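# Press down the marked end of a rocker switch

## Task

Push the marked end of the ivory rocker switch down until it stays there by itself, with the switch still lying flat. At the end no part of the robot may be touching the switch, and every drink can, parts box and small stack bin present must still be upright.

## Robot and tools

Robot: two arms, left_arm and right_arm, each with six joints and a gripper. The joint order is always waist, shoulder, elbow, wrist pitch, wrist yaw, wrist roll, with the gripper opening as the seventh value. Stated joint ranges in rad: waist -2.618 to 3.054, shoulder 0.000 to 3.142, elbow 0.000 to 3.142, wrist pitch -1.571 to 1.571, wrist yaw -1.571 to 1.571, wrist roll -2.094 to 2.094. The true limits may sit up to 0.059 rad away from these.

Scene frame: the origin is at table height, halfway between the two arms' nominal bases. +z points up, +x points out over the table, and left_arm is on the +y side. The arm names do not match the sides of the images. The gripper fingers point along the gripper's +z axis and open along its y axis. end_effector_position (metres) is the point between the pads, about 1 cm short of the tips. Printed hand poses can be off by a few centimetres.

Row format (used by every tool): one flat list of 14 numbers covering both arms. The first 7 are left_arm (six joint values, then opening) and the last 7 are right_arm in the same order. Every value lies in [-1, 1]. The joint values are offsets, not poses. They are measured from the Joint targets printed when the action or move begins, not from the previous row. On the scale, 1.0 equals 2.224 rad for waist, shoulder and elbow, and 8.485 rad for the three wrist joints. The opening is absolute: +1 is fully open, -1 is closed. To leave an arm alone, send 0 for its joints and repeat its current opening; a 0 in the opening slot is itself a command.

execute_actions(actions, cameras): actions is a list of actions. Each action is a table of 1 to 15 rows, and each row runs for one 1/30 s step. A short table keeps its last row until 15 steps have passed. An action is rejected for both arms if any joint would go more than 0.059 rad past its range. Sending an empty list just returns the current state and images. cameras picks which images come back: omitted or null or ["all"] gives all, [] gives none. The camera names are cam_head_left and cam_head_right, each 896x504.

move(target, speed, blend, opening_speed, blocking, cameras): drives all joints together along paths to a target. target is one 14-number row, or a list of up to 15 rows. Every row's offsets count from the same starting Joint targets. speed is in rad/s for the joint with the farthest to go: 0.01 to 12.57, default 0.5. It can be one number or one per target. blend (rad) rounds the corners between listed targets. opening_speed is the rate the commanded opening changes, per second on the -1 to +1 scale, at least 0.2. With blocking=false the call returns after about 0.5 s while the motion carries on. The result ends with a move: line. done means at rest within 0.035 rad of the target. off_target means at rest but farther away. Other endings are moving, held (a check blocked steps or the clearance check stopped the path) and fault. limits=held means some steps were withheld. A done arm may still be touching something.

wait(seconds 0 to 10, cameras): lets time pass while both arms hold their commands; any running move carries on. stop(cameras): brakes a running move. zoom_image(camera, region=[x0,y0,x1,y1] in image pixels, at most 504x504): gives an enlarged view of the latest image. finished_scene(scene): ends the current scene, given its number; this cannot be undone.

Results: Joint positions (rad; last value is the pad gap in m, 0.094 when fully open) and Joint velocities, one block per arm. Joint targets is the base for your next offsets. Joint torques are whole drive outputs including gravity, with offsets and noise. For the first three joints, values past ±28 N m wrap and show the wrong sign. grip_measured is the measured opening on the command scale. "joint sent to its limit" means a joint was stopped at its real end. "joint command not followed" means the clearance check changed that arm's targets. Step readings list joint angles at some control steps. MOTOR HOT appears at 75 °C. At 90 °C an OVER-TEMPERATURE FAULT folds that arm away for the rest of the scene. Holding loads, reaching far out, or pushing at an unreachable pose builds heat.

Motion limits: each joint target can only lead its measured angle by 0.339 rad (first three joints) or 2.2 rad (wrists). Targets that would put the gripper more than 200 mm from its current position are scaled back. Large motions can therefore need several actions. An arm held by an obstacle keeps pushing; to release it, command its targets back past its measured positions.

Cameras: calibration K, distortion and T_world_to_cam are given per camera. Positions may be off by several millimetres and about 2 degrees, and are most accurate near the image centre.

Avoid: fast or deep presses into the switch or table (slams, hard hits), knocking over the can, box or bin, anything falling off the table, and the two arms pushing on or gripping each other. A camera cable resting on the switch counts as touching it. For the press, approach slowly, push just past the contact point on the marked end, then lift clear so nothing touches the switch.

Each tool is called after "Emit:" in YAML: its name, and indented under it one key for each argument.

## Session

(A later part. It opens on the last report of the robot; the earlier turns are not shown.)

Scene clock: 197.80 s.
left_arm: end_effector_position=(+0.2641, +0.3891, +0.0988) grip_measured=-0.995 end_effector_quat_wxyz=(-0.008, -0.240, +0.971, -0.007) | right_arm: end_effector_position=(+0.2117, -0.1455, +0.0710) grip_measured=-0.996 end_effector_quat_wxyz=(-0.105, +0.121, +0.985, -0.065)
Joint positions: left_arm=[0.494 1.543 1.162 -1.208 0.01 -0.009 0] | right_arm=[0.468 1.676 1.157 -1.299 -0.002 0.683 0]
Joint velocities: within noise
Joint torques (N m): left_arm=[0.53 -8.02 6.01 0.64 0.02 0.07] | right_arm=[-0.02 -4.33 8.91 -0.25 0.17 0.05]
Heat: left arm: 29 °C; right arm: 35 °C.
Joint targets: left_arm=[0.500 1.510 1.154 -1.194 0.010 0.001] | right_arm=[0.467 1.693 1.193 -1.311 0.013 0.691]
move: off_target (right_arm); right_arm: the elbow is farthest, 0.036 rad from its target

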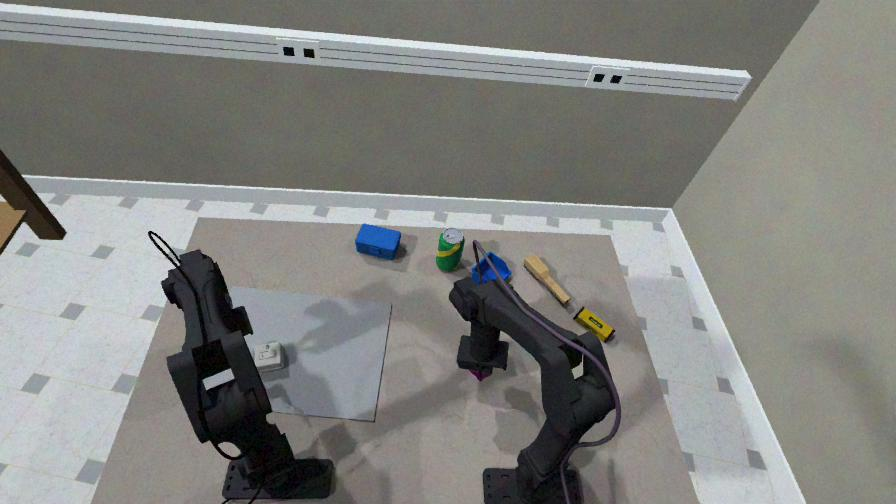

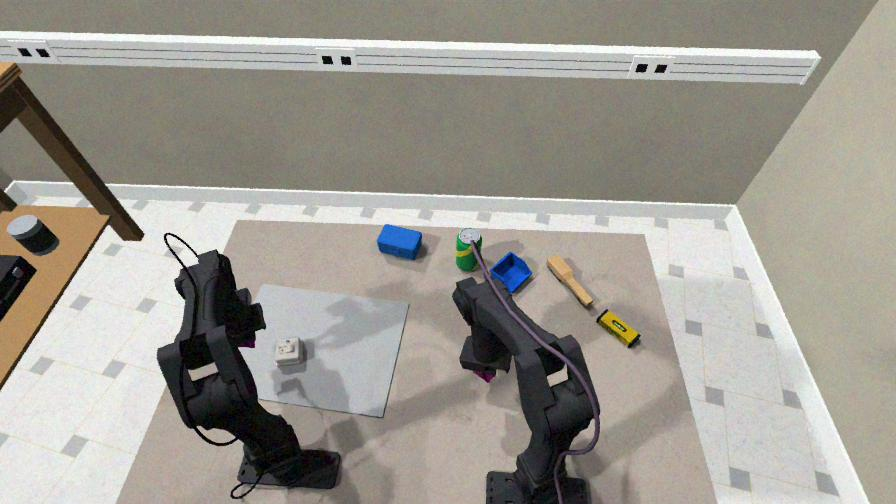

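Emit:
move:
  target: [0, 0, 0, 0, 0, 0, -1.0, -0.0409, 0.2817, 0.4119, -0.0185, 0, -0.0207, -1.0]
  speed: 0.8

Emit:
zoom_image:
  camera: "cam_head_left"
  region: [420, 250, 520, 350]

Emit:
zoom_image:
  camera: "cam_head_right"
  region: [420, 250, 520, 350]

Scene clock: 204.47 s.
left_arm: end_effector_position=(+0.2642, +0.3892, +0.0988) grip_measured=-0.995 end_effector_quat_wxyz=(-0.008, -0.240, +0.971, -0.007) | right_arm: end_effector_position=(+0.3991, -0.0995, +0.0739) grip_measured=-0.996 end_effector_quat_wxyz=(-0.049, +0.085, +0.995, -0.022)
Joint positions: left_arm=[0.494 1.543 1.162 -1.208 0.01 -0.009 0] | right_arm=[0.378 2.294 2.072 -1.456 0 0.519 0]
Joint velocities: within noise
Joint torques (N m): left_arm=[0.44 -8.02 6.11 0.63 0.02 0.11] | right_arm=[-0.21 -9.01 9.48 -0.04 0.15 -0.04]
Heat: left arm: 29 °C; right arm: 34 °C.
Joint targets: left_arm=[0.500 1.510 1.154 -1.194 0.010 0.001] | right_arm=[0.376 2.320 2.109 -1.469 0.013 0.515]
move: off_target (right_arm); right_arm: the elbow is farthest, 0.037 rad from its target

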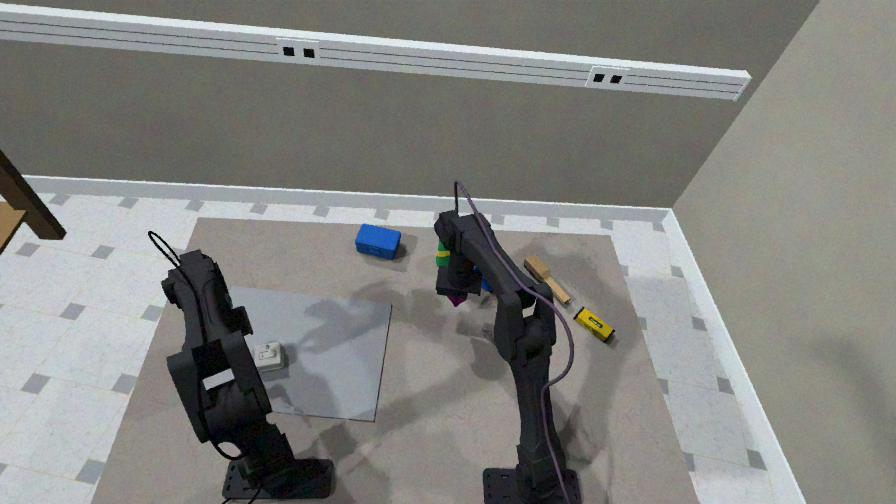

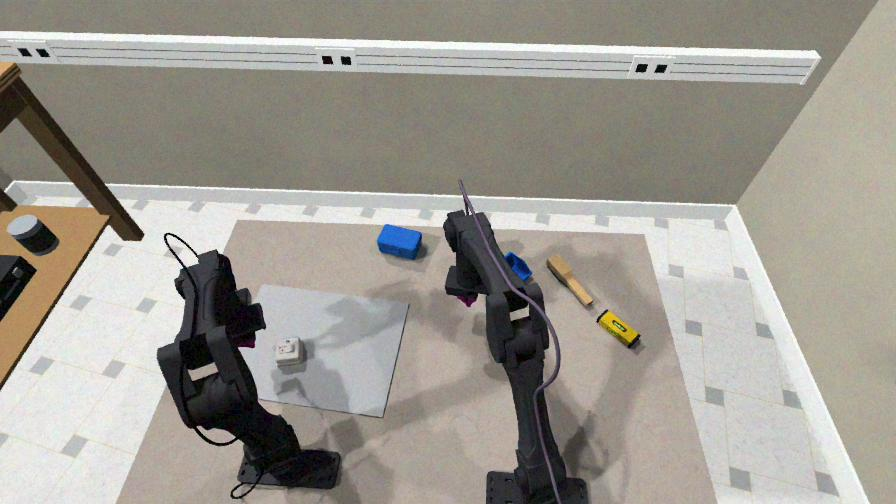

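Scaled by 5.040 from the camera's 896x504 image, which has a finer 1280x720 frame.

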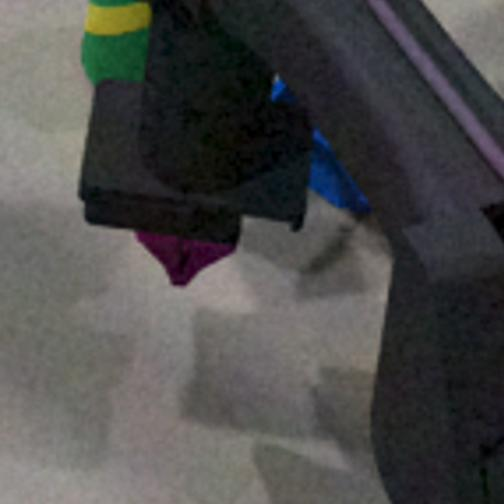

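Scaled by 5.040 from the camera's 896x504 image, which has a finer 1280x720 frame.

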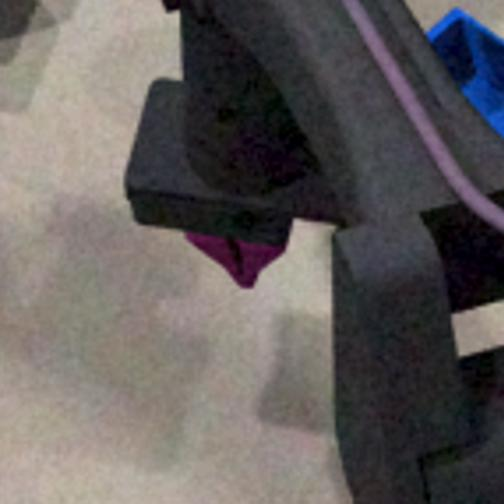

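Emit:
move:
  target: [0, 0, 0, 0, 0, 0, -1.0, -0.3125, -0.2158, -0.3188, 0.0298, 0, -0.0308, -1.0]
  speed: 0.7

Emit:
zoom_image:
  camera: "cam_head_left"
  region: [530, 290, 630, 390]

Emit:
zoom_image:
  camera: "cam_head_right"
  region: [530, 290, 630, 390]

Scene clock: 210.63 s.
left_arm: end_effector_position=(+0.2642, +0.3892, +0.0988) grip_measured=-0.995 end_effector_quat_wxyz=(-0.008, -0.240, +0.971, -0.007) | right_arm: end_effector_position=(+0.3023, -0.3542, +0.0696) grip_measured=-0.996 end_effector_quat_wxyz=(-0.056, +0.300, +0.952, -0.002)
Joint positions: left_arm=[0.494 1.543 1.162 -1.208 0.01 -0.009 0] | right_arm=[-0.323 1.875 1.419 -1.227 0.008 0.258 0]
Joint velocities: within noise
Joint torques (N m): left_arm=[0.44 -8.08 5.97 0.63 0 0.09] | right_arm=[0.38 -10.14 4.68 0.27 0.05 -0.05]
Heat: left arm: 29 °C; right arm: 34 °C.
Joint targets: left_arm=[0.500 1.510 1.154 -1.194 0.010 0.001] | right_arm=[-0.319 1.840 1.400 -1.216 0.013 0.254]
move: done

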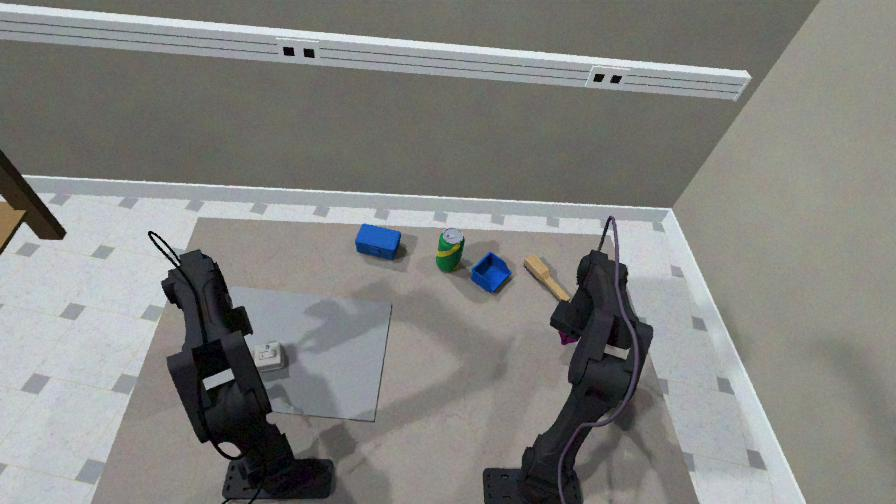

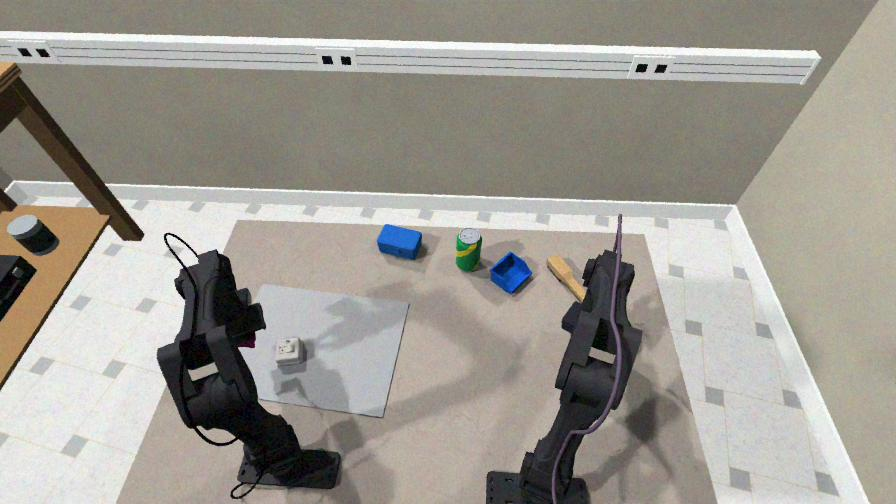

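Scaled by 5.040 from the camera's 896x504 image, which has a finer 1280x720 frame.

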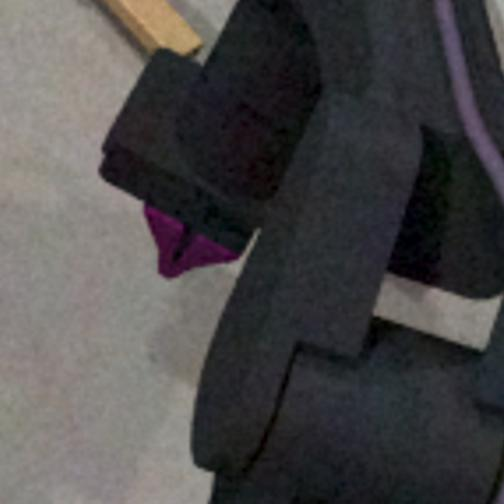

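Scaled by 5.040 from the camera's 896x504 image, which has a finer 1280x720 frame.

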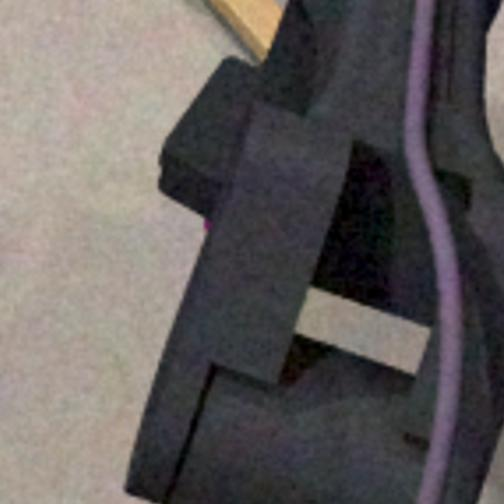

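Emit:
move:
  target:
    - [0, 0, 0, 0, 0, 0, -1.0, 0.2370, -0.1565, -0.183, 0.0206, 0, -0.0299, -1.0]
    - [0, 0, 0, 0, 0, 0, -1.0, 0.2370, -0.1178, -0.2271, 0.03824, 0, -0.0299, -1.0]
  speed: [0.7, 0.25]
  cameras: ["cam_head_left"]

Scene clock: 219.43 s.
left_arm: end_effector_position=(+0.2642, +0.3892, +0.0988) grip_measured=-0.995 end_effector_quat_wxyz=(-0.008, -0.240, +0.971, -0.007) | right_arm: end_effector_position=(+0.2529, -0.2004, +0.0324) grip_measured=-0.996 end_effector_quat_wxyz=(+0.006, -0.086, +0.996, -0.005)
Joint positions: left_arm=[0.494 1.543 1.162 -1.208 0.01 -0.009 0] | right_arm=[0.207 1.567 0.911 -0.905 0.011 0.004 0]
Joint velocities: within noise
Joint torques (N m): left_arm=[0.57 -7.99 5.9 0.62 0.03 0.08] | right_arm=[0.12 -3.97 4.81 0.49 0.03 -0.06]
Heat: left arm: 29 °C; right arm: 33 °C.
Joint targets: left_arm=[0.500 1.510 1.154 -1.195 0.010 0.001] | right_arm=[0.208 1.578 0.895 -0.891 0.013 0.000]
move: done
Images, in order (width x height): cam_head_left 896x504.

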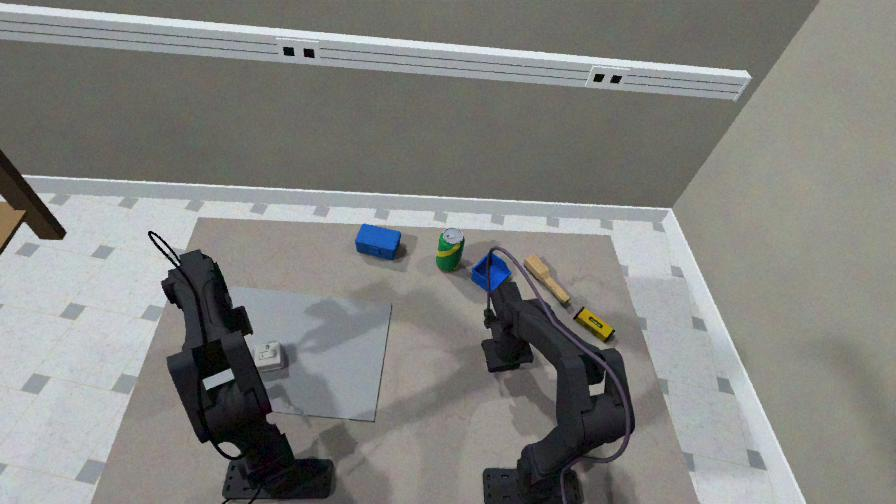

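Emit:
move:
  target: [0, 0, 0, 0, 0, 0, -1.0, 0, 0.00543, -0.00657, 0.00315, 0, 0, -1.0]
  speed: 0.1
  cameras: []

Emit:
move:
  target: [0, 0, 0, 0, 0, 0, -1.0, 0, 0.00362, -0.00438, 0.0021, 0, 0, -1.0]
  speed: 0.1
  cameras: []

Emit:
move:
  target: [0, 0, 0, 0, 0, 0, -1.0, 0, 0.00362, -0.00438, 0.0021, 0, 0, -1.0]
  speed: 0.1
  cameras: []

Emit:
move:
  target: [0, 0, 0, 0, 0, 0, -1.0, 0, 0.00362, -0.00438, 0.0021, 0, 0, -1.0]
  speed: 0.1
  cameras: []

Scene clock: 222.30 s.
left_arm: end_effector_position=(+0.2642, +0.3892, +0.0988) grip_measured=-0.995 end_effector_quat_wxyz=(-0.008, -0.240, +0.971, -0.007) | right_arm: end_effector_position=(+0.2541, -0.2002, +0.0272) grip_measured=-0.996 end_effector_quat_wxyz=(+0.008, -0.086, +0.996, -0.005)
Joint positions: left_arm=[0.494 1.543 1.162 -1.208 0.01 -0.009 0] | right_arm=[0.207 1.576 0.898 -0.878 0.011 0.004 0]
Joint velocities: within noise
Joint torques (N m): left_arm=[0.61 -8.01 5.97 0.61 0.04 0.08] | right_arm=[0.1 -3.85 4.63 0.52 0.03 -0.06]
Heat: left arm: 29 °C; right arm: 33 °C.
Joint targets: left_arm=[0.500 1.510 1.154 -1.195 0.010 0.001] | right_arm=[0.208 1.590 0.881 -0.864 0.013 0.000]
move: done
No camera images: "cameras" was empty.

Scene clock: 223.10 s.
left_arm: end_effector_position=(+0.2643, +0.3892, +0.0988) grip_measured=-0.995 end_effector_quat_wxyz=(-0.007, -0.240, +0.971, -0.007) | right_arm: end_effector_position=(+0.2541, -0.2002, +0.0231) grip_measured=-0.996 end_effector_quat_wxyz=(+0.007, -0.086, +0.996, -0.005)
Joint positions: left_arm=[0.494 1.543 1.162 -1.208 0.01 -0.009 0] | right_arm=[0.207 1.584 0.888 -0.861 0.011 0.004 0]
Joint velocities: within noise
Joint torques (N m): left_arm=[0.55 -7.99 6.11 0.63 0 0.1] | right_arm=[0.12 -3.88 4.59 0.57 0.03 -0.06]
Heat: left arm: 29 °C; right arm: 33 °C.
Joint targets: left_arm=[0.500 1.510 1.154 -1.194 0.010 0.001] | right_arm=[0.208 1.598 0.871 -0.847 0.013 0.000]
move: done
No camera images: "cameras" was empty.

Scene clock: 223.90 s.
left_arm: end_effector_position=(+0.2643, +0.3892, +0.0988) grip_measured=-0.995 end_effector_quat_wxyz=(-0.007, -0.240, +0.971, -0.007) | right_arm: end_effector_position=(+0.2541, -0.2002, +0.0191) grip_measured=-0.996 end_effector_quat_wxyz=(+0.007, -0.086, +0.996, -0.005)
Joint positions: left_arm=[0.494 1.543 1.162 -1.208 0.01 -0.009 0] | right_arm=[0.207 1.592 0.878 -0.843 0.011 0.004 0]
Joint velocities: within noise
Joint torques (N m): left_arm=[0.57 -8.06 6.01 0.64 0.04 0.08] | right_arm=[0.1 -3.89 4.55 0.56 0.03 -0.07]
Heat: left arm: 29 °C; right arm: 33 °C.
Joint targets: left_arm=[0.500 1.510 1.154 -1.194 0.010 0.001] | right_arm=[0.208 1.606 0.861 -0.829 0.013 0.000]
move: done
No camera images: "cameras" was empty.

Scene clock: 224.70 s.
left_arm: end_effector_position=(+0.2643, +0.3892, +0.0988) grip_measured=-0.995 end_effector_quat_wxyz=(-0.007, -0.240, +0.971, -0.007) | right_arm: end_effector_position=(+0.2543, -0.2002, +0.0152) grip_measured=-0.996 end_effector_quat_wxyz=(+0.008, -0.086, +0.996, -0.005)
Joint positions: left_arm=[0.494 1.543 1.162 -1.208 0.01 -0.009 0] | right_arm=[0.207 1.6 0.869 -0.825 0.011 0.004 0]
Joint velocities: within noise
Joint torques (N m): left_arm=[0.53 -7.98 6.02 0.62 0.01 0.11] | right_arm=[0.1 -3.89 4.51 0.54 0.03 -0.06]
Heat: left arm: 29 °C; right arm: 33 °C.
Joint targets: left_arm=[0.500 1.510 1.154 -1.194 0.010 0.001] | right_arm=[0.208 1.614 0.851 -0.811 0.013 0.000]
move: done
No camera images: "cameras" was empty.

Emit:
move:
  target: [0, 0, 0, 0, 0, 0, -1.0, 0, 0.00362, -0.00438, 0.0021, 0, 0, -1.0]
  speed: 0.1
  cameras: []

Emit:
move:
  target: [0, 0, 0, 0, 0, 0, -1.0, 0, 0.00181, -0.00219, 0.00105, 0, 0, -1.0]
  speed: 0.1
  cameras: []

Emit:
move:
  target: [0, 0, 0, 0, 0, 0, -1.0, 0, 0.00181, -0.00219, 0.00105, 0, 0, -1.0]
  speed: 0.1
  cameras: []

Scene clock: 226.87 s.
left_arm: end_effector_position=(+0.2643, +0.3892, +0.0988) grip_measured=-0.995 end_effector_quat_wxyz=(-0.007, -0.240, +0.971, -0.007) | right_arm: end_effector_position=(+0.2541, -0.2002, +0.0111) grip_measured=-0.996 end_effector_quat_wxyz=(+0.007, -0.086, +0.996, -0.005)
Joint positions: left_arm=[0.494 1.543 1.162 -1.208 0.01 -0.009 0] | right_arm=[0.207 1.608 0.859 -0.808 0.011 0.004 0]
Joint velocities: within noise
Joint torques (N m): left_arm=[0.38 -7.97 6 0.62 0 0.08] | right_arm=[0.1 -3.92 4.46 0.53 0.03 -0.07]
Heat: left arm: 29 °C; right arm: 33 °C.
Joint targets: left_arm=[0.500 1.510 1.154 -1.194 0.010 0.001] | right_arm=[0.208 1.622 0.842 -0.793 0.013 0.000]
move: done
No camera images: "cameras" was empty.

Scene clock: 227.57 s.
left_arm: end_effector_position=(+0.2643, +0.3892, +0.0988) grip_measured=-0.995 end_effector_quat_wxyz=(-0.007, -0.240, +0.971, -0.007) | right_arm: end_effector_position=(+0.2564, -0.1998, +0.0112) grip_measured=-0.996 end_effector_quat_wxyz=(+0.012, -0.086, +0.996, -0.004)
Joint positions: left_arm=[0.494 1.543 1.162 -1.208 0.01 -0.009 0] | right_arm=[0.207 1.608 0.859 -0.799 0.011 0.004 0]
Joint velocities: within noise
Joint torques (N m): left_arm=[0.49 -8.03 5.96 0.64 0.03 0.08] | right_arm=[0.12 -3.66 4.1 0.56 0.03 -0.06]
Heat: left arm: 29 °C; right arm: 33 °C.
Joint targets: left_arm=[0.500 1.510 1.154 -1.194 0.010 0.001] | right_arm=[0.208 1.626 0.837 -0.784 0.013 0.000]
move: done
No camera images: "cameras" was empty.

Scene clock: 228.37 s.
left_arm: end_effector_position=(+0.2643, +0.3892, +0.0988) grip_measured=-0.995 end_effector_quat_wxyz=(-0.007, -0.240, +0.971, -0.007) | right_arm: end_effector_position=(+0.2542, -0.2002, +0.0073) grip_measured=-0.996 end_effector_quat_wxyz=(+0.008, -0.086, +0.996, -0.005)
Joint positions: left_arm=[0.494 1.543 1.162 -1.208 0.01 -0.009 0] | right_arm=[0.207 1.615 0.849 -0.79 0.011 0.004 0]
Joint velocities: within noise
Joint torques (N m): left_arm=[0.47 -7.9 5.96 0.63 0.02 0.06] | right_arm=[0.12 -3.93 4.4 0.52 0.03 -0.06]
Heat: left arm: 30 °C; right arm: 33 °C.
Joint targets: left_arm=[0.500 1.510 1.154 -1.194 0.010 0.001] | right_arm=[0.208 1.630 0.832 -0.775 0.013 0.000]
move: done
No camera images: "cameras" was empty.

Emit:
move:
  target: [0, 0, 0, 0, 0, 0, -1.0, 0, 0.00272, -0.00328, 0.00158, 0, 0, -1.0]
  speed: 0.1
  cameras: []

Emit:
move:
  target: [0, 0, 0, 0, 0, 0, -1.0, 0, 0.00272, -0.00328, 0.00158, 0, 0, -1.0]
  speed: 0.1
  cameras: []

Emit:
move:
  target: [0, 0, 0, 0, 0, 0, -1.0, 0, 0.00272, -0.00328, 0.00158, 0, 0, -1.0]
  speed: 0.1
  cameras: ["cam_head_left"]

Scene clock: 230.37 s.
left_arm: end_effector_position=(+0.2643, +0.3892, +0.0988) grip_measured=-0.995 end_effector_quat_wxyz=(-0.007, -0.240, +0.971, -0.007) | right_arm: end_effector_position=(+0.2559, -0.1999, +0.0054) grip_measured=-0.996 end_effector_quat_wxyz=(+0.011, -0.086, +0.996, -0.004)
Joint positions: left_arm=[0.494 1.543 1.162 -1.208 0.01 -0.009 0] | right_arm=[0.207 1.62 0.845 -0.775 0.011 0.004 0]
Joint velocities: within noise
Joint torques (N m): left_arm=[0.47 -7.97 5.97 0.61 0.02 0.09] | right_arm=[0.12 -3.86 4.11 0.53 0.03 -0.06]
Heat: left arm: 30 °C; right arm: 33 °C.
Joint targets: left_arm=[0.500 1.510 1.154 -1.194 0.010 0.001] | right_arm=[0.208 1.636 0.825 -0.762 0.013 0.000]
move: done
No camera images: "cameras" was empty.

Scene clock: 231.07 s.
left_arm: end_effector_position=(+0.2643, +0.3892, +0.0988) grip_measured=-0.995 end_effector_quat_wxyz=(-0.007, -0.240, +0.971, -0.007) | right_arm: end_effector_position=(+0.2560, -0.1999, +0.0054) grip_measured=-0.996 end_effector_quat_wxyz=(+0.011, -0.086, +0.996, -0.004)
Joint positions: left_arm=[0.494 1.543 1.162 -1.208 0.01 -0.009 0] | right_arm=[0.207 1.62 0.845 -0.775 0.011 0.004 0]
Joint velocities: within noise
Joint torques (N m): left_arm=[0.46 -8.05 6.12 0.64 0.02 0.09] | right_arm=[0.1 -3.44 3.52 0.68 0.03 -0.06]
Heat: left arm: 30 °C; right arm: 33 °C.
Joint targets: left_arm=[0.500 1.510 1.154 -1.194 0.010 0.001] | right_arm=[0.208 1.642 0.817 -0.749 0.013 0.000]
move: done
No camera images: "cameras" was empty.

Scene clock: 231.77 s.
left_arm: end_effector_position=(+0.2643, +0.3892, +0.0988) grip_measured=-0.995 end_effector_quat_wxyz=(-0.007, -0.240, +0.971, -0.007) | right_arm: end_effector_position=(+0.2559, -0.1999, +0.0052) grip_measured=-0.996 end_effector_quat_wxyz=(+0.011, -0.086, +0.996, -0.004)
Joint positions: left_arm=[0.494 1.543 1.162 -1.208 0.01 -0.009 0] | right_arm=[0.207 1.62 0.844 -0.773 0.011 0.004 0]
Joint velocities: within noise
Joint torques (N m): left_arm=[0.44 -8.01 6.09 0.61 0.05 0.09] | right_arm=[0.1 -3.02 3.03 0.81 0.03 -0.06]
Heat: left arm: 30 °C; right arm: 33 °C.
Joint targets: left_arm=[0.500 1.510 1.154 -1.194 0.010 0.001] | right_arm=[0.208 1.648 0.810 -0.735 0.013 0.000]
move: off_target (right_arm); right_arm: the wrist pitch is farthest, 0.038 rad from its target
Images, in order (width x height): cam_head_left 896x504.

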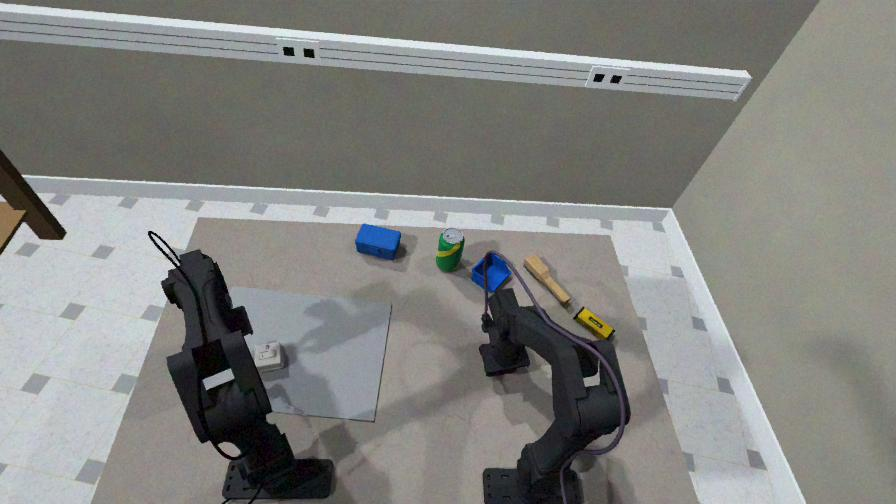

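Emit:
move:
  target: [0, 0.0450, -0.1022, 0.0357, 0, 0, -1.0, 0, -0.0643, 0.09, -0.0371, 0, 0, -1.0]
  speed: 0.25
  cameras: ["cam_head_right"]

Emit:
move:
  target: [0, 0.0054, -0.0066, 0.0032, 0, 0, -1.0, 0, 0, 0, 0, 0, 0, -1.0]
  speed: 0.1
  cameras: []

Emit:
move:
  target: [0, 0.0027, -0.0033, 0.0016, 0, 0, -1.0, 0, 0, 0, 0, 0, 0, -1.0]
  speed: 0.1
  cameras: []

Emit:
move:
  target: [0, 0.0027, -0.0033, 0.0016, 0, 0, -1.0, 0, 0, 0, 0, 0, 0, -1.0]
  speed: 0.1
  cameras: []

Scene clock: 238.30 s.
left_arm: end_effector_position=(+0.2628, +0.3885, +0.0301) grip_measured=-0.995 end_effector_quat_wxyz=(+0.000, -0.240, +0.971, -0.005) | right_arm: end_effector_position=(+0.2451, -0.2018, +0.0569) grip_measured=-0.996 end_effector_quat_wxyz=(-0.010, -0.086, +0.996, -0.006)
Joint positions: left_arm=[0.494 1.597 0.932 -0.907 0.01 -0.009 0] | right_arm=[0.207 1.53 0.979 -1.041 0.011 0.004 0]
Joint velocities: within noise
Joint torques (N m): left_arm=[0.5 -4.36 5.83 0.65 0.01 0.06] | right_arm=[0.12 -6.43 8.9 0.23 0.03 -0.06]
Heat: left arm: 29 °C; right arm: 33 °C.
Joint targets: left_arm=[0.500 1.611 0.927 -0.891 0.010 0.001] | right_arm=[0.208 1.505 1.010 -1.050 0.013 0.000]
move: done
Images, in order (width x height): cam_head_right 896x504.

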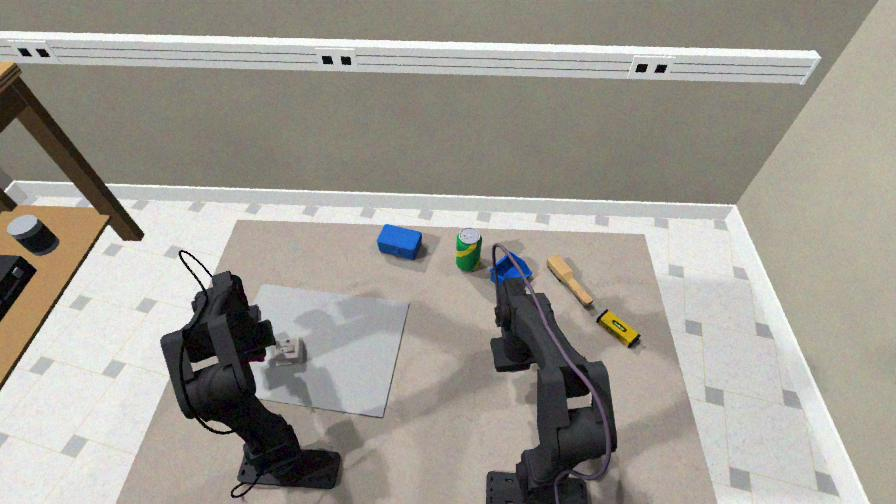

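Scene clock: 239.20 s.
left_arm: end_effector_position=(+0.2637, +0.3889, +0.0246) grip_measured=-0.995 end_effector_quat_wxyz=(+0.002, -0.240, +0.971, -0.005) | right_arm: end_effector_position=(+0.2449, -0.2019, +0.0569) grip_measured=-0.996 end_effector_quat_wxyz=(-0.010, -0.086, +0.996, -0.006)
Joint positions: left_arm=[0.494 1.607 0.918 -0.88 0.01 -0.009 0] | right_arm=[0.207 1.53 0.979 -1.041 0.011 0.004 0]
Joint velocities: within noise
Joint torques (N m): left_arm=[0.5 -4.42 5.7 0.71 0.01 0.08] | right_arm=[0.12 -6.43 8.88 0.21 0.03 -0.06]
Heat: left arm: 29 °C; right arm: 33 °C.
Joint targets: left_arm=[0.500 1.623 0.912 -0.865 0.010 0.001] | right_arm=[0.208 1.505 1.010 -1.050 0.013 0.000]
move: done
No camera images: "cameras" was empty.

Scene clock: 240.00 s.
left_arm: end_effector_position=(+0.2640, +0.3891, +0.0217) grip_measured=-0.995 end_effector_quat_wxyz=(+0.002, -0.240, +0.971, -0.005) | right_arm: end_effector_position=(+0.2449, -0.2019, +0.0569) grip_measured=-0.996 end_effector_quat_wxyz=(-0.010, -0.086, +0.996, -0.006)
Joint positions: left_arm=[0.494 1.613 0.911 -0.867 0.01 -0.009 0] | right_arm=[0.207 1.53 0.979 -1.041 0.011 0.004 0]
Joint velocities: within noise
Joint torques (N m): left_arm=[0.51 -4.29 5.64 0.69 0.03 0.07] | right_arm=[0.1 -6.41 8.88 0.21 0.03 -0.06]
Heat: left arm: 29 °C; right arm: 33 °C.
Joint targets: left_arm=[0.500 1.629 0.905 -0.851 0.010 0.001] | right_arm=[0.208 1.505 1.010 -1.050 0.013 0.000]
move: done
No camera images: "cameras" was empty.

Scene clock: 240.77 s.
left_arm: end_effector_position=(+0.2642, +0.3892, +0.0187) grip_measured=-0.995 end_effector_quat_wxyz=(+0.003, -0.240, +0.971, -0.005) | right_arm: end_effector_position=(+0.2449, -0.2019, +0.0569) grip_measured=-0.996 end_effector_quat_wxyz=(-0.010, -0.086, +0.996, -0.006)
Joint positions: left_arm=[0.494 1.619 0.904 -0.853 0.01 -0.009 0] | right_arm=[0.207 1.53 0.979 -1.041 0.011 0.004 0]
Joint velocities: within noise
Joint torques (N m): left_arm=[0.54 -4.37 5.53 0.67 0.03 0.05] | right_arm=[0.1 -6.43 8.88 0.21 0.03 -0.06]
Heat: left arm: 29 °C; right arm: 33 °C.
Joint targets: left_arm=[0.500 1.634 0.898 -0.837 0.010 0.001] | right_arm=[0.208 1.505 1.010 -1.050 0.013 0.000]
move: done
No camera images: "cameras" was empty.

Emit:
move:
  target: [0, 0.0027, -0.0033, 0.0016, 0, 0, -1.0, 0, 0, 0, 0, 0, 0, -1.0]
  speed: 0.1
  cameras: []

Emit:
move:
  target: [0, 0.0027, -0.0033, 0.0016, 0, 0, -1.0, 0, 0, 0, 0, 0, 0, -1.0]
  speed: 0.1
  cameras: []

Emit:
move:
  target: [0, 0.0027, -0.0033, 0.0016, 0, 0, -1.0, 0, 0, 0, 0, 0, 0, -1.0]
  speed: 0.1
  cameras: []

Scene clock: 243.17 s.
left_arm: end_effector_position=(+0.2641, +0.3891, +0.0155) grip_measured=-0.995 end_effector_quat_wxyz=(+0.002, -0.240, +0.971, -0.005) | right_arm: end_effector_position=(+0.2448, -0.2019, +0.0569) grip_measured=-0.996 end_effector_quat_wxyz=(-0.010, -0.086, +0.996, -0.006)
Joint positions: left_arm=[0.494 1.625 0.897 -0.84 0.01 -0.009 0] | right_arm=[0.207 1.53 0.979 -1.042 0.011 0.004 0]
Joint velocities: within noise
Joint torques (N m): left_arm=[0.4 -4.37 5.46 0.72 -0.01 0.05] | right_arm=[0.12 -6.43 8.87 0.22 0.03 -0.06]
Heat: left arm: 28 °C; right arm: 33 °C.
Joint targets: left_arm=[0.500 1.641 0.890 -0.824 0.010 0.001] | right_arm=[0.208 1.505 1.010 -1.050 0.013 0.000]
move: done
No camera images: "cameras" was empty.

Scene clock: 243.93 s.
left_arm: end_effector_position=(+0.2642, +0.3892, +0.0125) grip_measured=-0.995 end_effector_quat_wxyz=(+0.003, -0.240, +0.971, -0.005) | right_arm: end_effector_position=(+0.2448, -0.2019, +0.0569) grip_measured=-0.996 end_effector_quat_wxyz=(-0.010, -0.086, +0.996, -0.006)
Joint positions: left_arm=[0.494 1.631 0.889 -0.826 0.01 -0.009 0] | right_arm=[0.207 1.53 0.979 -1.042 0.011 0.004 0]
Joint velocities: within noise
Joint torques (N m): left_arm=[0.64 -4.36 5.45 0.67 0.01 0.08] | right_arm=[0.1 -6.43 8.88 0.21 0.03 -0.06]
Heat: left arm: 28 °C; right arm: 33 °C.
Joint targets: left_arm=[0.500 1.646 0.883 -0.810 0.010 0.001] | right_arm=[0.208 1.505 1.010 -1.050 0.013 0.000]
move: done
No camera images: "cameras" was empty.

Scene clock: 244.70 s.
left_arm: end_effector_position=(+0.2642, +0.3892, +0.0095) grip_measured=-0.995 end_effector_quat_wxyz=(+0.003, -0.240, +0.971, -0.005) | right_arm: end_effector_position=(+0.2448, -0.2019, +0.0569) grip_measured=-0.996 end_effector_quat_wxyz=(-0.010, -0.086, +0.996, -0.006)
Joint positions: left_arm=[0.494 1.637 0.882 -0.813 0.01 -0.009 0] | right_arm=[0.207 1.53 0.979 -1.042 0.011 0.004 0]
Joint velocities: within noise
Joint torques (N m): left_arm=[0.54 -4.41 5.45 0.67 0 0.06] | right_arm=[0.1 -6.42 8.88 0.22 0.03 -0.06]
Heat: left arm: 28 °C; right arm: 33 °C.
Joint targets: left_arm=[0.500 1.653 0.876 -0.797 0.010 0.001] | right_arm=[0.208 1.505 1.010 -1.050 0.013 0.000]
move: done
No camera images: "cameras" was empty.

Emit:
move:
  target: [0, 0.0027, -0.0033, 0.0016, 0, 0, -1.0, 0, 0, 0, 0, 0, 0, -1.0]
  speed: 0.1
  cameras: []

Emit:
move:
  target: [0, 0.0027, -0.0033, 0.0016, 0, 0, -1.0, 0, 0, 0, 0, 0, 0, -1.0]
  speed: 0.1
  cameras: []

Emit:
move:
  target: [0, 0.0027, -0.0033, 0.0016, 0, 0, -1.0, 0, 0, 0, 0, 0, 0, -1.0]
  speed: 0.1
  cameras: []

Scene clock: 246.90 s.
left_arm: end_effector_position=(+0.2653, +0.3898, +0.0089) grip_measured=-0.995 end_effector_quat_wxyz=(+0.006, -0.240, +0.971, -0.004) | right_arm: end_effector_position=(+0.2448, -0.2019, +0.0569) grip_measured=-0.996 end_effector_quat_wxyz=(-0.010, -0.086, +0.996, -0.006)
Joint positions: left_arm=[0.494 1.637 0.879 -0.804 0.01 -0.009 0] | right_arm=[0.207 1.53 0.979 -1.042 0.011 0.004 0]
Joint velocities: within noise
Joint torques (N m): left_arm=[0.51 -3.99 5.05 0.78 0.03 0.08] | right_arm=[0.1 -6.43 8.88 0.22 0.03 -0.06]
Heat: left arm: 28 °C; right arm: 33 °C.
Joint targets: left_arm=[0.500 1.659 0.868 -0.783 0.010 0.001] | right_arm=[0.208 1.505 1.010 -1.050 0.013 0.000]
move: done
No camera images: "cameras" was empty.

Scene clock: 247.60 s.
left_arm: end_effector_position=(+0.2653, +0.3897, +0.0085) grip_measured=-0.995 end_effector_quat_wxyz=(+0.006, -0.240, +0.971, -0.004) | right_arm: end_effector_position=(+0.2448, -0.2019, +0.0569) grip_measured=-0.996 end_effector_quat_wxyz=(-0.010, -0.086, +0.996, -0.006)
Joint positions: left_arm=[0.494 1.637 0.878 -0.801 0.01 -0.009 0] | right_arm=[0.207 1.53 0.979 -1.042 0.011 0.004 0]
Joint velocities: within noise
Joint torques (N m): left_arm=[0.51 -3.41 4.56 0.88 0.02 0.09] | right_arm=[0.1 -6.42 8.88 0.21 0.03 -0.06]
Heat: left arm: 28 °C; right arm: 33 °C.
Joint targets: left_arm=[0.500 1.665 0.861 -0.769 0.010 0.001] | right_arm=[0.208 1.505 1.010 -1.050 0.013 0.000]
move: done
No camera images: "cameras" was empty.

Scene clock: 248.30 s.
left_arm: end_effector_position=(+0.2652, +0.3897, +0.0083) grip_measured=-0.995 end_effector_quat_wxyz=(+0.007, -0.240, +0.971, -0.004) | right_arm: end_effector_position=(+0.2448, -0.2019, +0.0569) grip_measured=-0.996 end_effector_quat_wxyz=(-0.010, -0.086, +0.996, -0.006)
Joint positions: left_arm=[0.494 1.637 0.876 -0.799 0.01 -0.009 0] | right_arm=[0.207 1.53 0.979 -1.042 0.011 0.004 0]
Joint velocities: within noise
Joint torques (N m): left_arm=[0.49 -3.03 3.93 0.99 0.02 0.07] | right_arm=[0.12 -6.42 8.88 0.22 0.03 -0.06]
Heat: left arm: 28 °C; right arm: 33 °C.
Joint targets: left_arm=[0.500 1.671 0.854 -0.756 0.010 0.001] | right_arm=[0.208 1.505 1.010 -1.050 0.013 0.000]
move: off_target (left_arm); left_arm: the wrist pitch is farthest, 0.044 rad from its target
No camera images: "cameras" was empty.

Emit:
move:
  target:
    - [0, -0.0634, 0.0836, -0.0358, 0, 0, -1.0, 0, 0, 0, 0, 0, 0, -1.0]
    - [-0.1853, 0.2005, 0.4159, -0.0557, 0, 0, -1.0, 0.0782, 0.3033, 0.3923, -0.0253, 0, 0, -1.0]
    - [-0.1853, 0.2136, 0.3507, -0.0361, 0, 0, -1.0, 0.0782, 0.3147, 0.3228, -0.0055, 0, 0, -1.0]
  speed: [0.5, 0.8, 0.25]

Scene clock: 261.77 s.
left_arm: end_effector_position=(+0.4391, +0.2982, +0.0338) grip_measured=-0.995 end_effector_quat_wxyz=(+0.004, -0.038, +0.999, -0.005) | right_arm: end_effector_position=(+0.4035, -0.0983, +0.0365) grip_measured=-0.996 end_effector_quat_wxyz=(+0.012, -0.173, +0.985, -0.003)
Joint positions: left_arm=[0.085 2.123 1.638 -1.078 0.01 -0.009 0] | right_arm=[0.382 2.183 1.744 -1.109 0.011 0.004 0]
Joint velocities: within noise
Joint torques (N m): left_arm=[0.16 -8.55 6.2 0.69 -0.01 0.08] | right_arm=[-0.02 -8.65 5.12 0.46 0.03 -0.06]
Heat: left arm: 27 °C; right arm: 33 °C.
Joint targets: left_arm=[0.088 2.146 1.634 -1.062 0.010 0.001] | right_arm=[0.382 2.205 1.728 -1.096 0.013 0.000]
move: done

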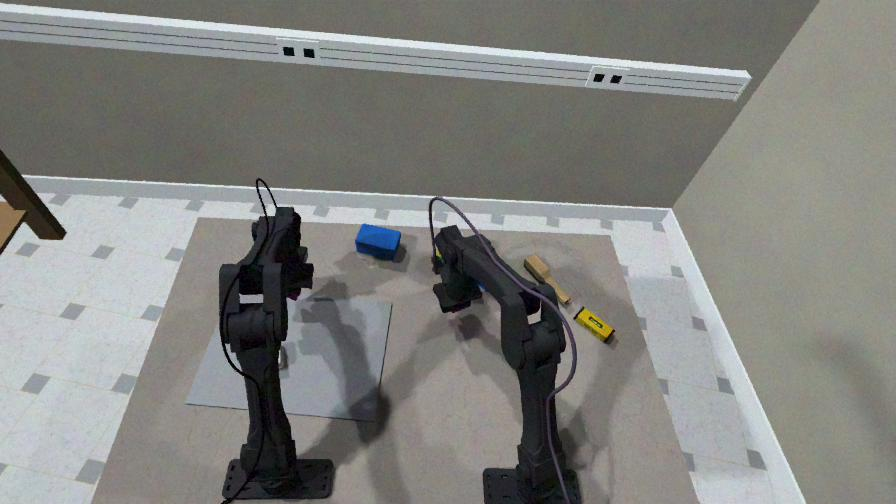

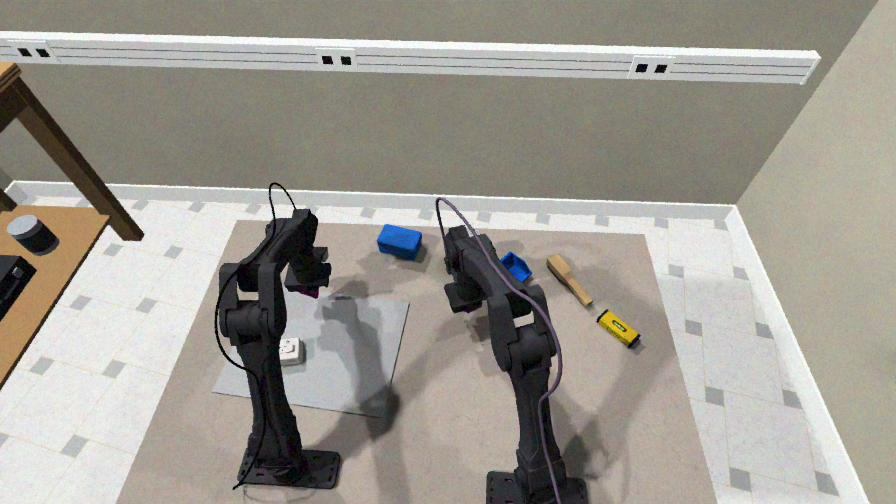

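Emit:
zoom_image:
  camera: "cam_head_left"
  region: [250, 250, 350, 350]

Emit:
zoom_image:
  camera: "cam_head_right"
  region: [260, 240, 360, 340]

Emit:
zoom_image:
  camera: "cam_head_left"
  region: [410, 250, 510, 350]

Emit:
zoom_image:
  camera: "cam_head_right"
  region: [420, 250, 520, 350]

Scaled by 5.040 from the camera's 896x504 image, which has a finer 1280x720 frame.

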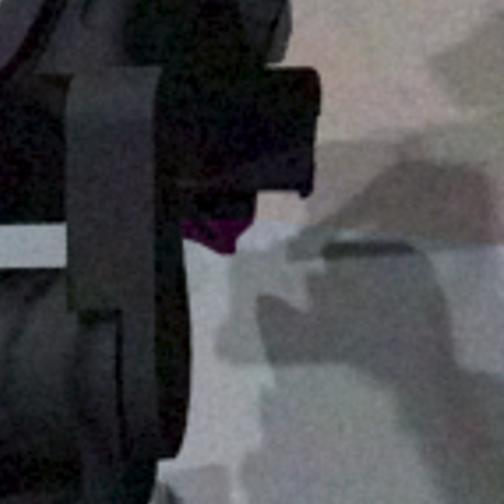

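Scaled by 5.040 from the camera's 896x504 image, which has a finer 1280x720 frame.

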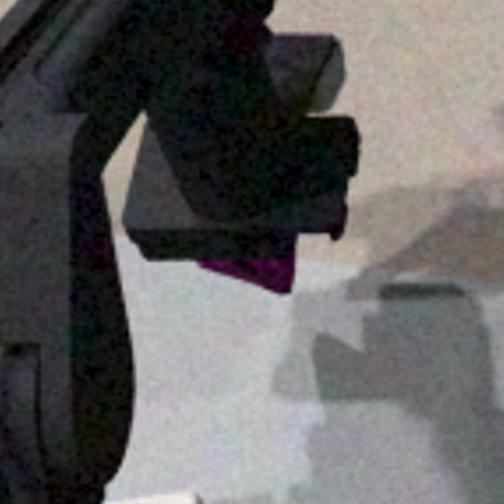

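Scaled by 5.040 from the camera's 896x504 image, which has a finer 1280x720 frame.

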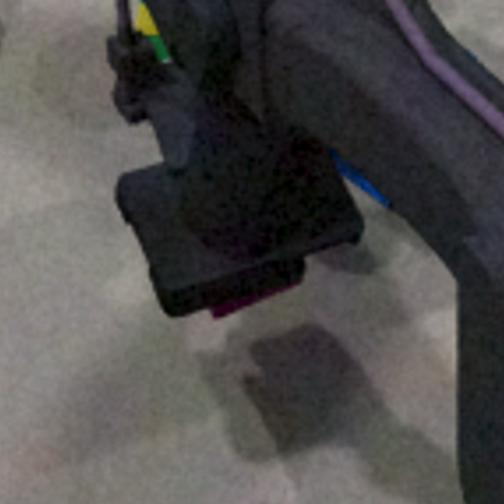

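Scaled by 5.040 from the camera's 896x504 image, which has a finer 1280x720 frame.

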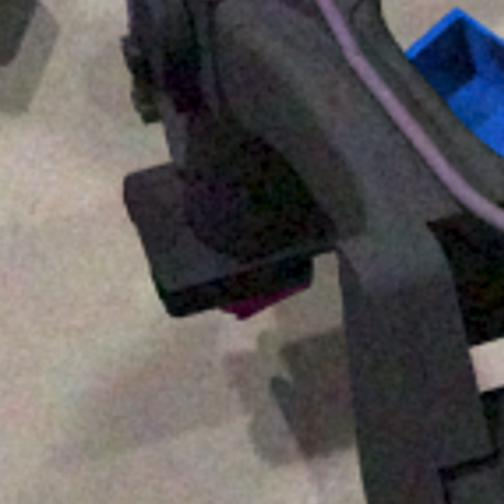

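Emit:
move:
  target: [0, 0.00966, -0.01824, 0.00732, 0, 0, -1.0, 0, 0.0087, -0.01878, 0.0072, 0, 0, -1.0]
  speed: 0.1
  cameras: []

Emit:
move:
  target: [0, 0.00161, -0.00304, 0.00122, 0, 0, -1.0, 0, 0.0029, -0.00626, 0.0024, 0, 0, -1.0]
  speed: 0.1
  cameras: []

Emit:
move:
  target: [0, 0.00161, -0.00304, 0.00122, 0, 0, -1.0, 0, 0.00145, -0.00313, 0.0012, 0, 0, -1.0]
  speed: 0.1
  cameras: []

Emit:
move:
  target: [0, 0.00161, -0.00304, 0.00122, 0, 0, -1.0, 0, 0.00145, -0.00313, 0.0012, 0, 0, -1.0]
  speed: 0.1
  cameras: []

Emit:
move:
  target: [0, 0.00161, -0.00304, 0.00122, 0, 0, -1.0, 0, 0.00145, -0.00313, 0.0012, 0, 0, -1.0]
  speed: 0.1
  cameras: []

Scene clock: 268.67 s.
left_arm: end_effector_position=(+0.4405, +0.2983, +0.0172) grip_measured=-0.995 end_effector_quat_wxyz=(+0.007, -0.038, +0.999, -0.005) | right_arm: end_effector_position=(+0.4050, -0.0977, +0.0207) grip_measured=-0.996 end_effector_quat_wxyz=(+0.015, -0.173, +0.985, -0.003)
Joint positions: left_arm=[0.085 2.142 1.599 -1.015 0.01 -0.009 0] | right_arm=[0.382 2.198 1.704 -1.048 0.011 0.004 0]
Joint velocities: within noise
Joint torques (N m): left_arm=[0.16 -8.46 5.87 0.68 0 0.07] | right_arm=[-0.02 -8.42 4.93 0.55 0.03 -0.06]
Heat: left arm: 28 °C; right arm: 33 °C.
Joint targets: left_arm=[0.088 2.167 1.593 -1.000 0.010 0.001] | right_arm=[0.382 2.225 1.686 -1.035 0.013 0.000]
move: done
No camera images: "cameras" was empty.

Scene clock: 269.50 s.
left_arm: end_effector_position=(+0.4409, +0.2983, +0.0157) grip_measured=-0.995 end_effector_quat_wxyz=(+0.009, -0.038, +0.999, -0.005) | right_arm: end_effector_position=(+0.4051, -0.0977, +0.0152) grip_measured=-0.996 end_effector_quat_wxyz=(+0.016, -0.173, +0.985, -0.003)
Joint positions: left_arm=[0.085 2.142 1.593 -1.005 0.01 -0.009 0] | right_arm=[0.382 2.204 1.691 -1.028 0.011 0.004 0]
Joint velocities: within noise
Joint torques (N m): left_arm=[0.24 -8.13 5.91 0.7 0.05 0.06] | right_arm=[-0.01 -8.39 4.88 0.5 0.03 -0.06]
Heat: left arm: 28 °C; right arm: 33 °C.
Joint targets: left_arm=[0.088 2.171 1.586 -0.990 0.010 0.001] | right_arm=[0.382 2.231 1.673 -1.015 0.013 0.000]
move: done
No camera images: "cameras" was empty.

Scene clock: 270.27 s.
left_arm: end_effector_position=(+0.4403, +0.2983, +0.0113) grip_measured=-0.995 end_effector_quat_wxyz=(+0.006, -0.038, +0.999, -0.005) | right_arm: end_effector_position=(+0.4076, -0.0968, +0.0153) grip_measured=-0.996 end_effector_quat_wxyz=(+0.021, -0.173, +0.985, -0.002)
Joint positions: left_arm=[0.085 2.149 1.586 -0.995 0.01 -0.009 0] | right_arm=[0.382 2.204 1.691 -1.017 0.011 0.004 0]
Joint velocities: within noise
Joint torques (N m): left_arm=[0.21 -8.34 5.91 0.7 0.01 0.09] | right_arm=[-0.02 -8.17 4.33 0.6 0.02 -0.06]
Heat: left arm: 28 °C; right arm: 33 °C.
Joint targets: left_arm=[0.088 2.174 1.579 -0.979 0.010 0.001] | right_arm=[0.382 2.234 1.666 -1.005 0.013 0.000]
move: done
No camera images: "cameras" was empty.

Scene clock: 271.03 s.
left_arm: end_effector_position=(+0.4409, +0.2983, +0.0100) grip_measured=-0.995 end_effector_quat_wxyz=(+0.009, -0.038, +0.999, -0.005) | right_arm: end_effector_position=(+0.4058, -0.0974, +0.0099) grip_measured=-0.996 end_effector_quat_wxyz=(+0.017, -0.173, +0.985, -0.002)
Joint positions: left_arm=[0.085 2.149 1.58 -0.986 0.01 -0.009 0] | right_arm=[0.382 2.21 1.679 -1.007 0.011 0.004 0]
Joint velocities: within noise
Joint torques (N m): left_arm=[0.27 -8.1 5.93 0.72 0.02 0.07] | right_arm=[-0.02 -8.36 4.67 0.55 0.03 -0.06]
Heat: left arm: 28 °C; right arm: 32 °C.
Joint targets: left_arm=[0.088 2.178 1.573 -0.969 0.010 0.001] | right_arm=[0.382 2.238 1.659 -0.995 0.013 0.000]
move: done
No camera images: "cameras" was empty.

Scene clock: 271.83 s.
left_arm: end_effector_position=(+0.4410, +0.2983, +0.0096) grip_measured=-0.995 end_effector_quat_wxyz=(+0.009, -0.038, +0.999, -0.005) | right_arm: end_effector_position=(+0.4053, -0.0976, +0.0077) grip_measured=-0.996 end_effector_quat_wxyz=(+0.017, -0.173, +0.985, -0.002)
Joint positions: left_arm=[0.085 2.149 1.578 -0.983 0.01 -0.009 0] | right_arm=[0.382 2.21 1.67 -0.998 0.011 0.004 0]
Joint velocities: within noise
Joint torques (N m): left_arm=[0.31 -7.84 5.38 0.83 0.03 0.05] | right_arm=[-0.01 -8.17 4.83 0.56 0.02 -0.06]
Heat: left arm: 28 °C; right arm: 32 °C.
Joint targets: left_arm=[0.088 2.182 1.566 -0.958 0.010 0.001] | right_arm=[0.382 2.241 1.652 -0.985 0.013 0.000]
move: done
No camera images: "cameras" was empty.

Emit:
move:
  target: [0, -0.0048, 0.0091, -0.0037, 0, 0, -1.0, 0, 0.00145, -0.00313, 0.0012, 0, 0, -1.0]
  speed: 0.1
  cameras: []

Emit:
move:
  target: [0, 0, 0, 0, 0, 0, -1.0, 0, 0.00145, -0.00313, 0.0012, 0, 0, -1.0]
  speed: 0.1
  cameras: []

Emit:
move:
  target: [0, 0, 0, 0, 0, 0, -1.0, 0, 0.00145, -0.00313, 0.0012, 0, 0, -1.0]
  speed: 0.1
  cameras: []

Emit:
move:
  target: [0, 0, 0, 0, 0, 0, -1.0, 0, 0.00145, -0.00313, 0.0012, 0, 0, -1.0]
  speed: 0.1
  cameras: []

Scene clock: 277.67 s.
left_arm: end_effector_position=(+0.4407, +0.2983, +0.0096) grip_measured=-0.995 end_effector_quat_wxyz=(+0.009, -0.038, +0.999, -0.005) | right_arm: end_effector_position=(+0.4068, -0.0971, +0.0054) grip_measured=-0.996 end_effector_quat_wxyz=(+0.020, -0.173, +0.985, -0.002)
Joint positions: left_arm=[0.085 2.149 1.578 -0.984 0.01 -0.009 0] | right_arm=[0.382 2.214 1.667 -0.986 0.011 0.004 0]
Joint velocities: within noise
Joint torques (N m): left_arm=[0.23 -8.76 7.19 0.49 0.03 0.09] | right_arm=[-0.02 -8.39 4.51 0.54 0.02 -0.06]
Heat: left arm: 29 °C; right arm: 32 °C.
Joint targets: left_arm=[0.088 2.171 1.586 -0.990 0.010 0.001] | right_arm=[0.382 2.244 1.645 -0.974 0.013 0.000]
move: done
No camera images: "cameras" was empty.

Scene clock: 278.37 s.
left_arm: end_effector_position=(+0.4407, +0.2983, +0.0096) grip_measured=-0.995 end_effector_quat_wxyz=(+0.009, -0.038, +0.999, -0.005) | right_arm: end_effector_position=(+0.4067, -0.0971, +0.0050) grip_measured=-0.996 end_effector_quat_wxyz=(+0.020, -0.173, +0.985, -0.002)
Joint positions: left_arm=[0.085 2.149 1.578 -0.984 0.01 -0.009 0] | right_arm=[0.382 2.214 1.666 -0.984 0.011 0.004 0]
Joint velocities: within noise
Joint torques (N m): left_arm=[0.12 -8.66 7.24 0.5 0.03 0.07] | right_arm=[-0.01 -8.02 4.05 0.64 0.03 -0.06]
Heat: left arm: 29 °C; right arm: 32 °C.
Joint targets: left_arm=[0.088 2.171 1.586 -0.990 0.010 0.001] | right_arm=[0.382 2.247 1.638 -0.964 0.013 0.000]
move: done
No camera images: "cameras" was empty.

Scene clock: 279.07 s.
left_arm: end_effector_position=(+0.4407, +0.2983, +0.0096) grip_measured=-0.995 end_effector_quat_wxyz=(+0.009, -0.038, +0.999, -0.005) | right_arm: end_effector_position=(+0.4066, -0.0971, +0.0047) grip_measured=-0.996 end_effector_quat_wxyz=(+0.020, -0.173, +0.985, -0.002)
Joint positions: left_arm=[0.085 2.149 1.578 -0.984 0.01 -0.009 0] | right_arm=[0.382 2.214 1.664 -0.983 0.011 0.004 0]
Joint velocities: within noise
Joint torques (N m): left_arm=[0.2 -8.72 7.19 0.5 0.01 0.07] | right_arm=[-0.01 -7.77 3.62 0.74 0.03 -0.06]
Heat: left arm: 29 °C; right arm: 32 °C.
Joint targets: left_arm=[0.088 2.171 1.586 -0.990 0.010 0.001] | right_arm=[0.382 2.251 1.631 -0.954 0.013 0.000]
move: off_target (right_arm); right_arm: the shoulder is farthest, 0.036 rad from its target
No camera images: "cameras" was empty.

Scene clock: 279.77 s.
left_arm: end_effector_position=(+0.4407, +0.2983, +0.0096) grip_measured=-0.995 end_effector_quat_wxyz=(+0.009, -0.038, +0.999, -0.005) | right_arm: end_effector_position=(+0.4066, -0.0971, +0.0044) grip_measured=-0.996 end_effector_quat_wxyz=(+0.020, -0.173, +0.985, -0.002)
Joint positions: left_arm=[0.085 2.149 1.578 -0.984 0.01 -0.009 0] | right_arm=[0.382 2.214 1.663 -0.981 0.011 0.004 0]
Joint velocities: within noise
Joint torques (N m): left_arm=[0.1 -8.66 7.36 0.5 0.01 0.06] | right_arm=[0.12 -7.57 3.15 0.83 0.04 -0.06]
Heat: left arm: 29 °C; right arm: 32 °C.
Joint targets: left_arm=[0.088 2.171 1.586 -0.990 0.010 0.001] | right_arm=[0.382 2.254 1.624 -0.944 0.013 0.000]
move: off_target (right_arm); right_arm: the shoulder is farthest, 0.040 rad from its target
No camera images: "cameras" was empty.


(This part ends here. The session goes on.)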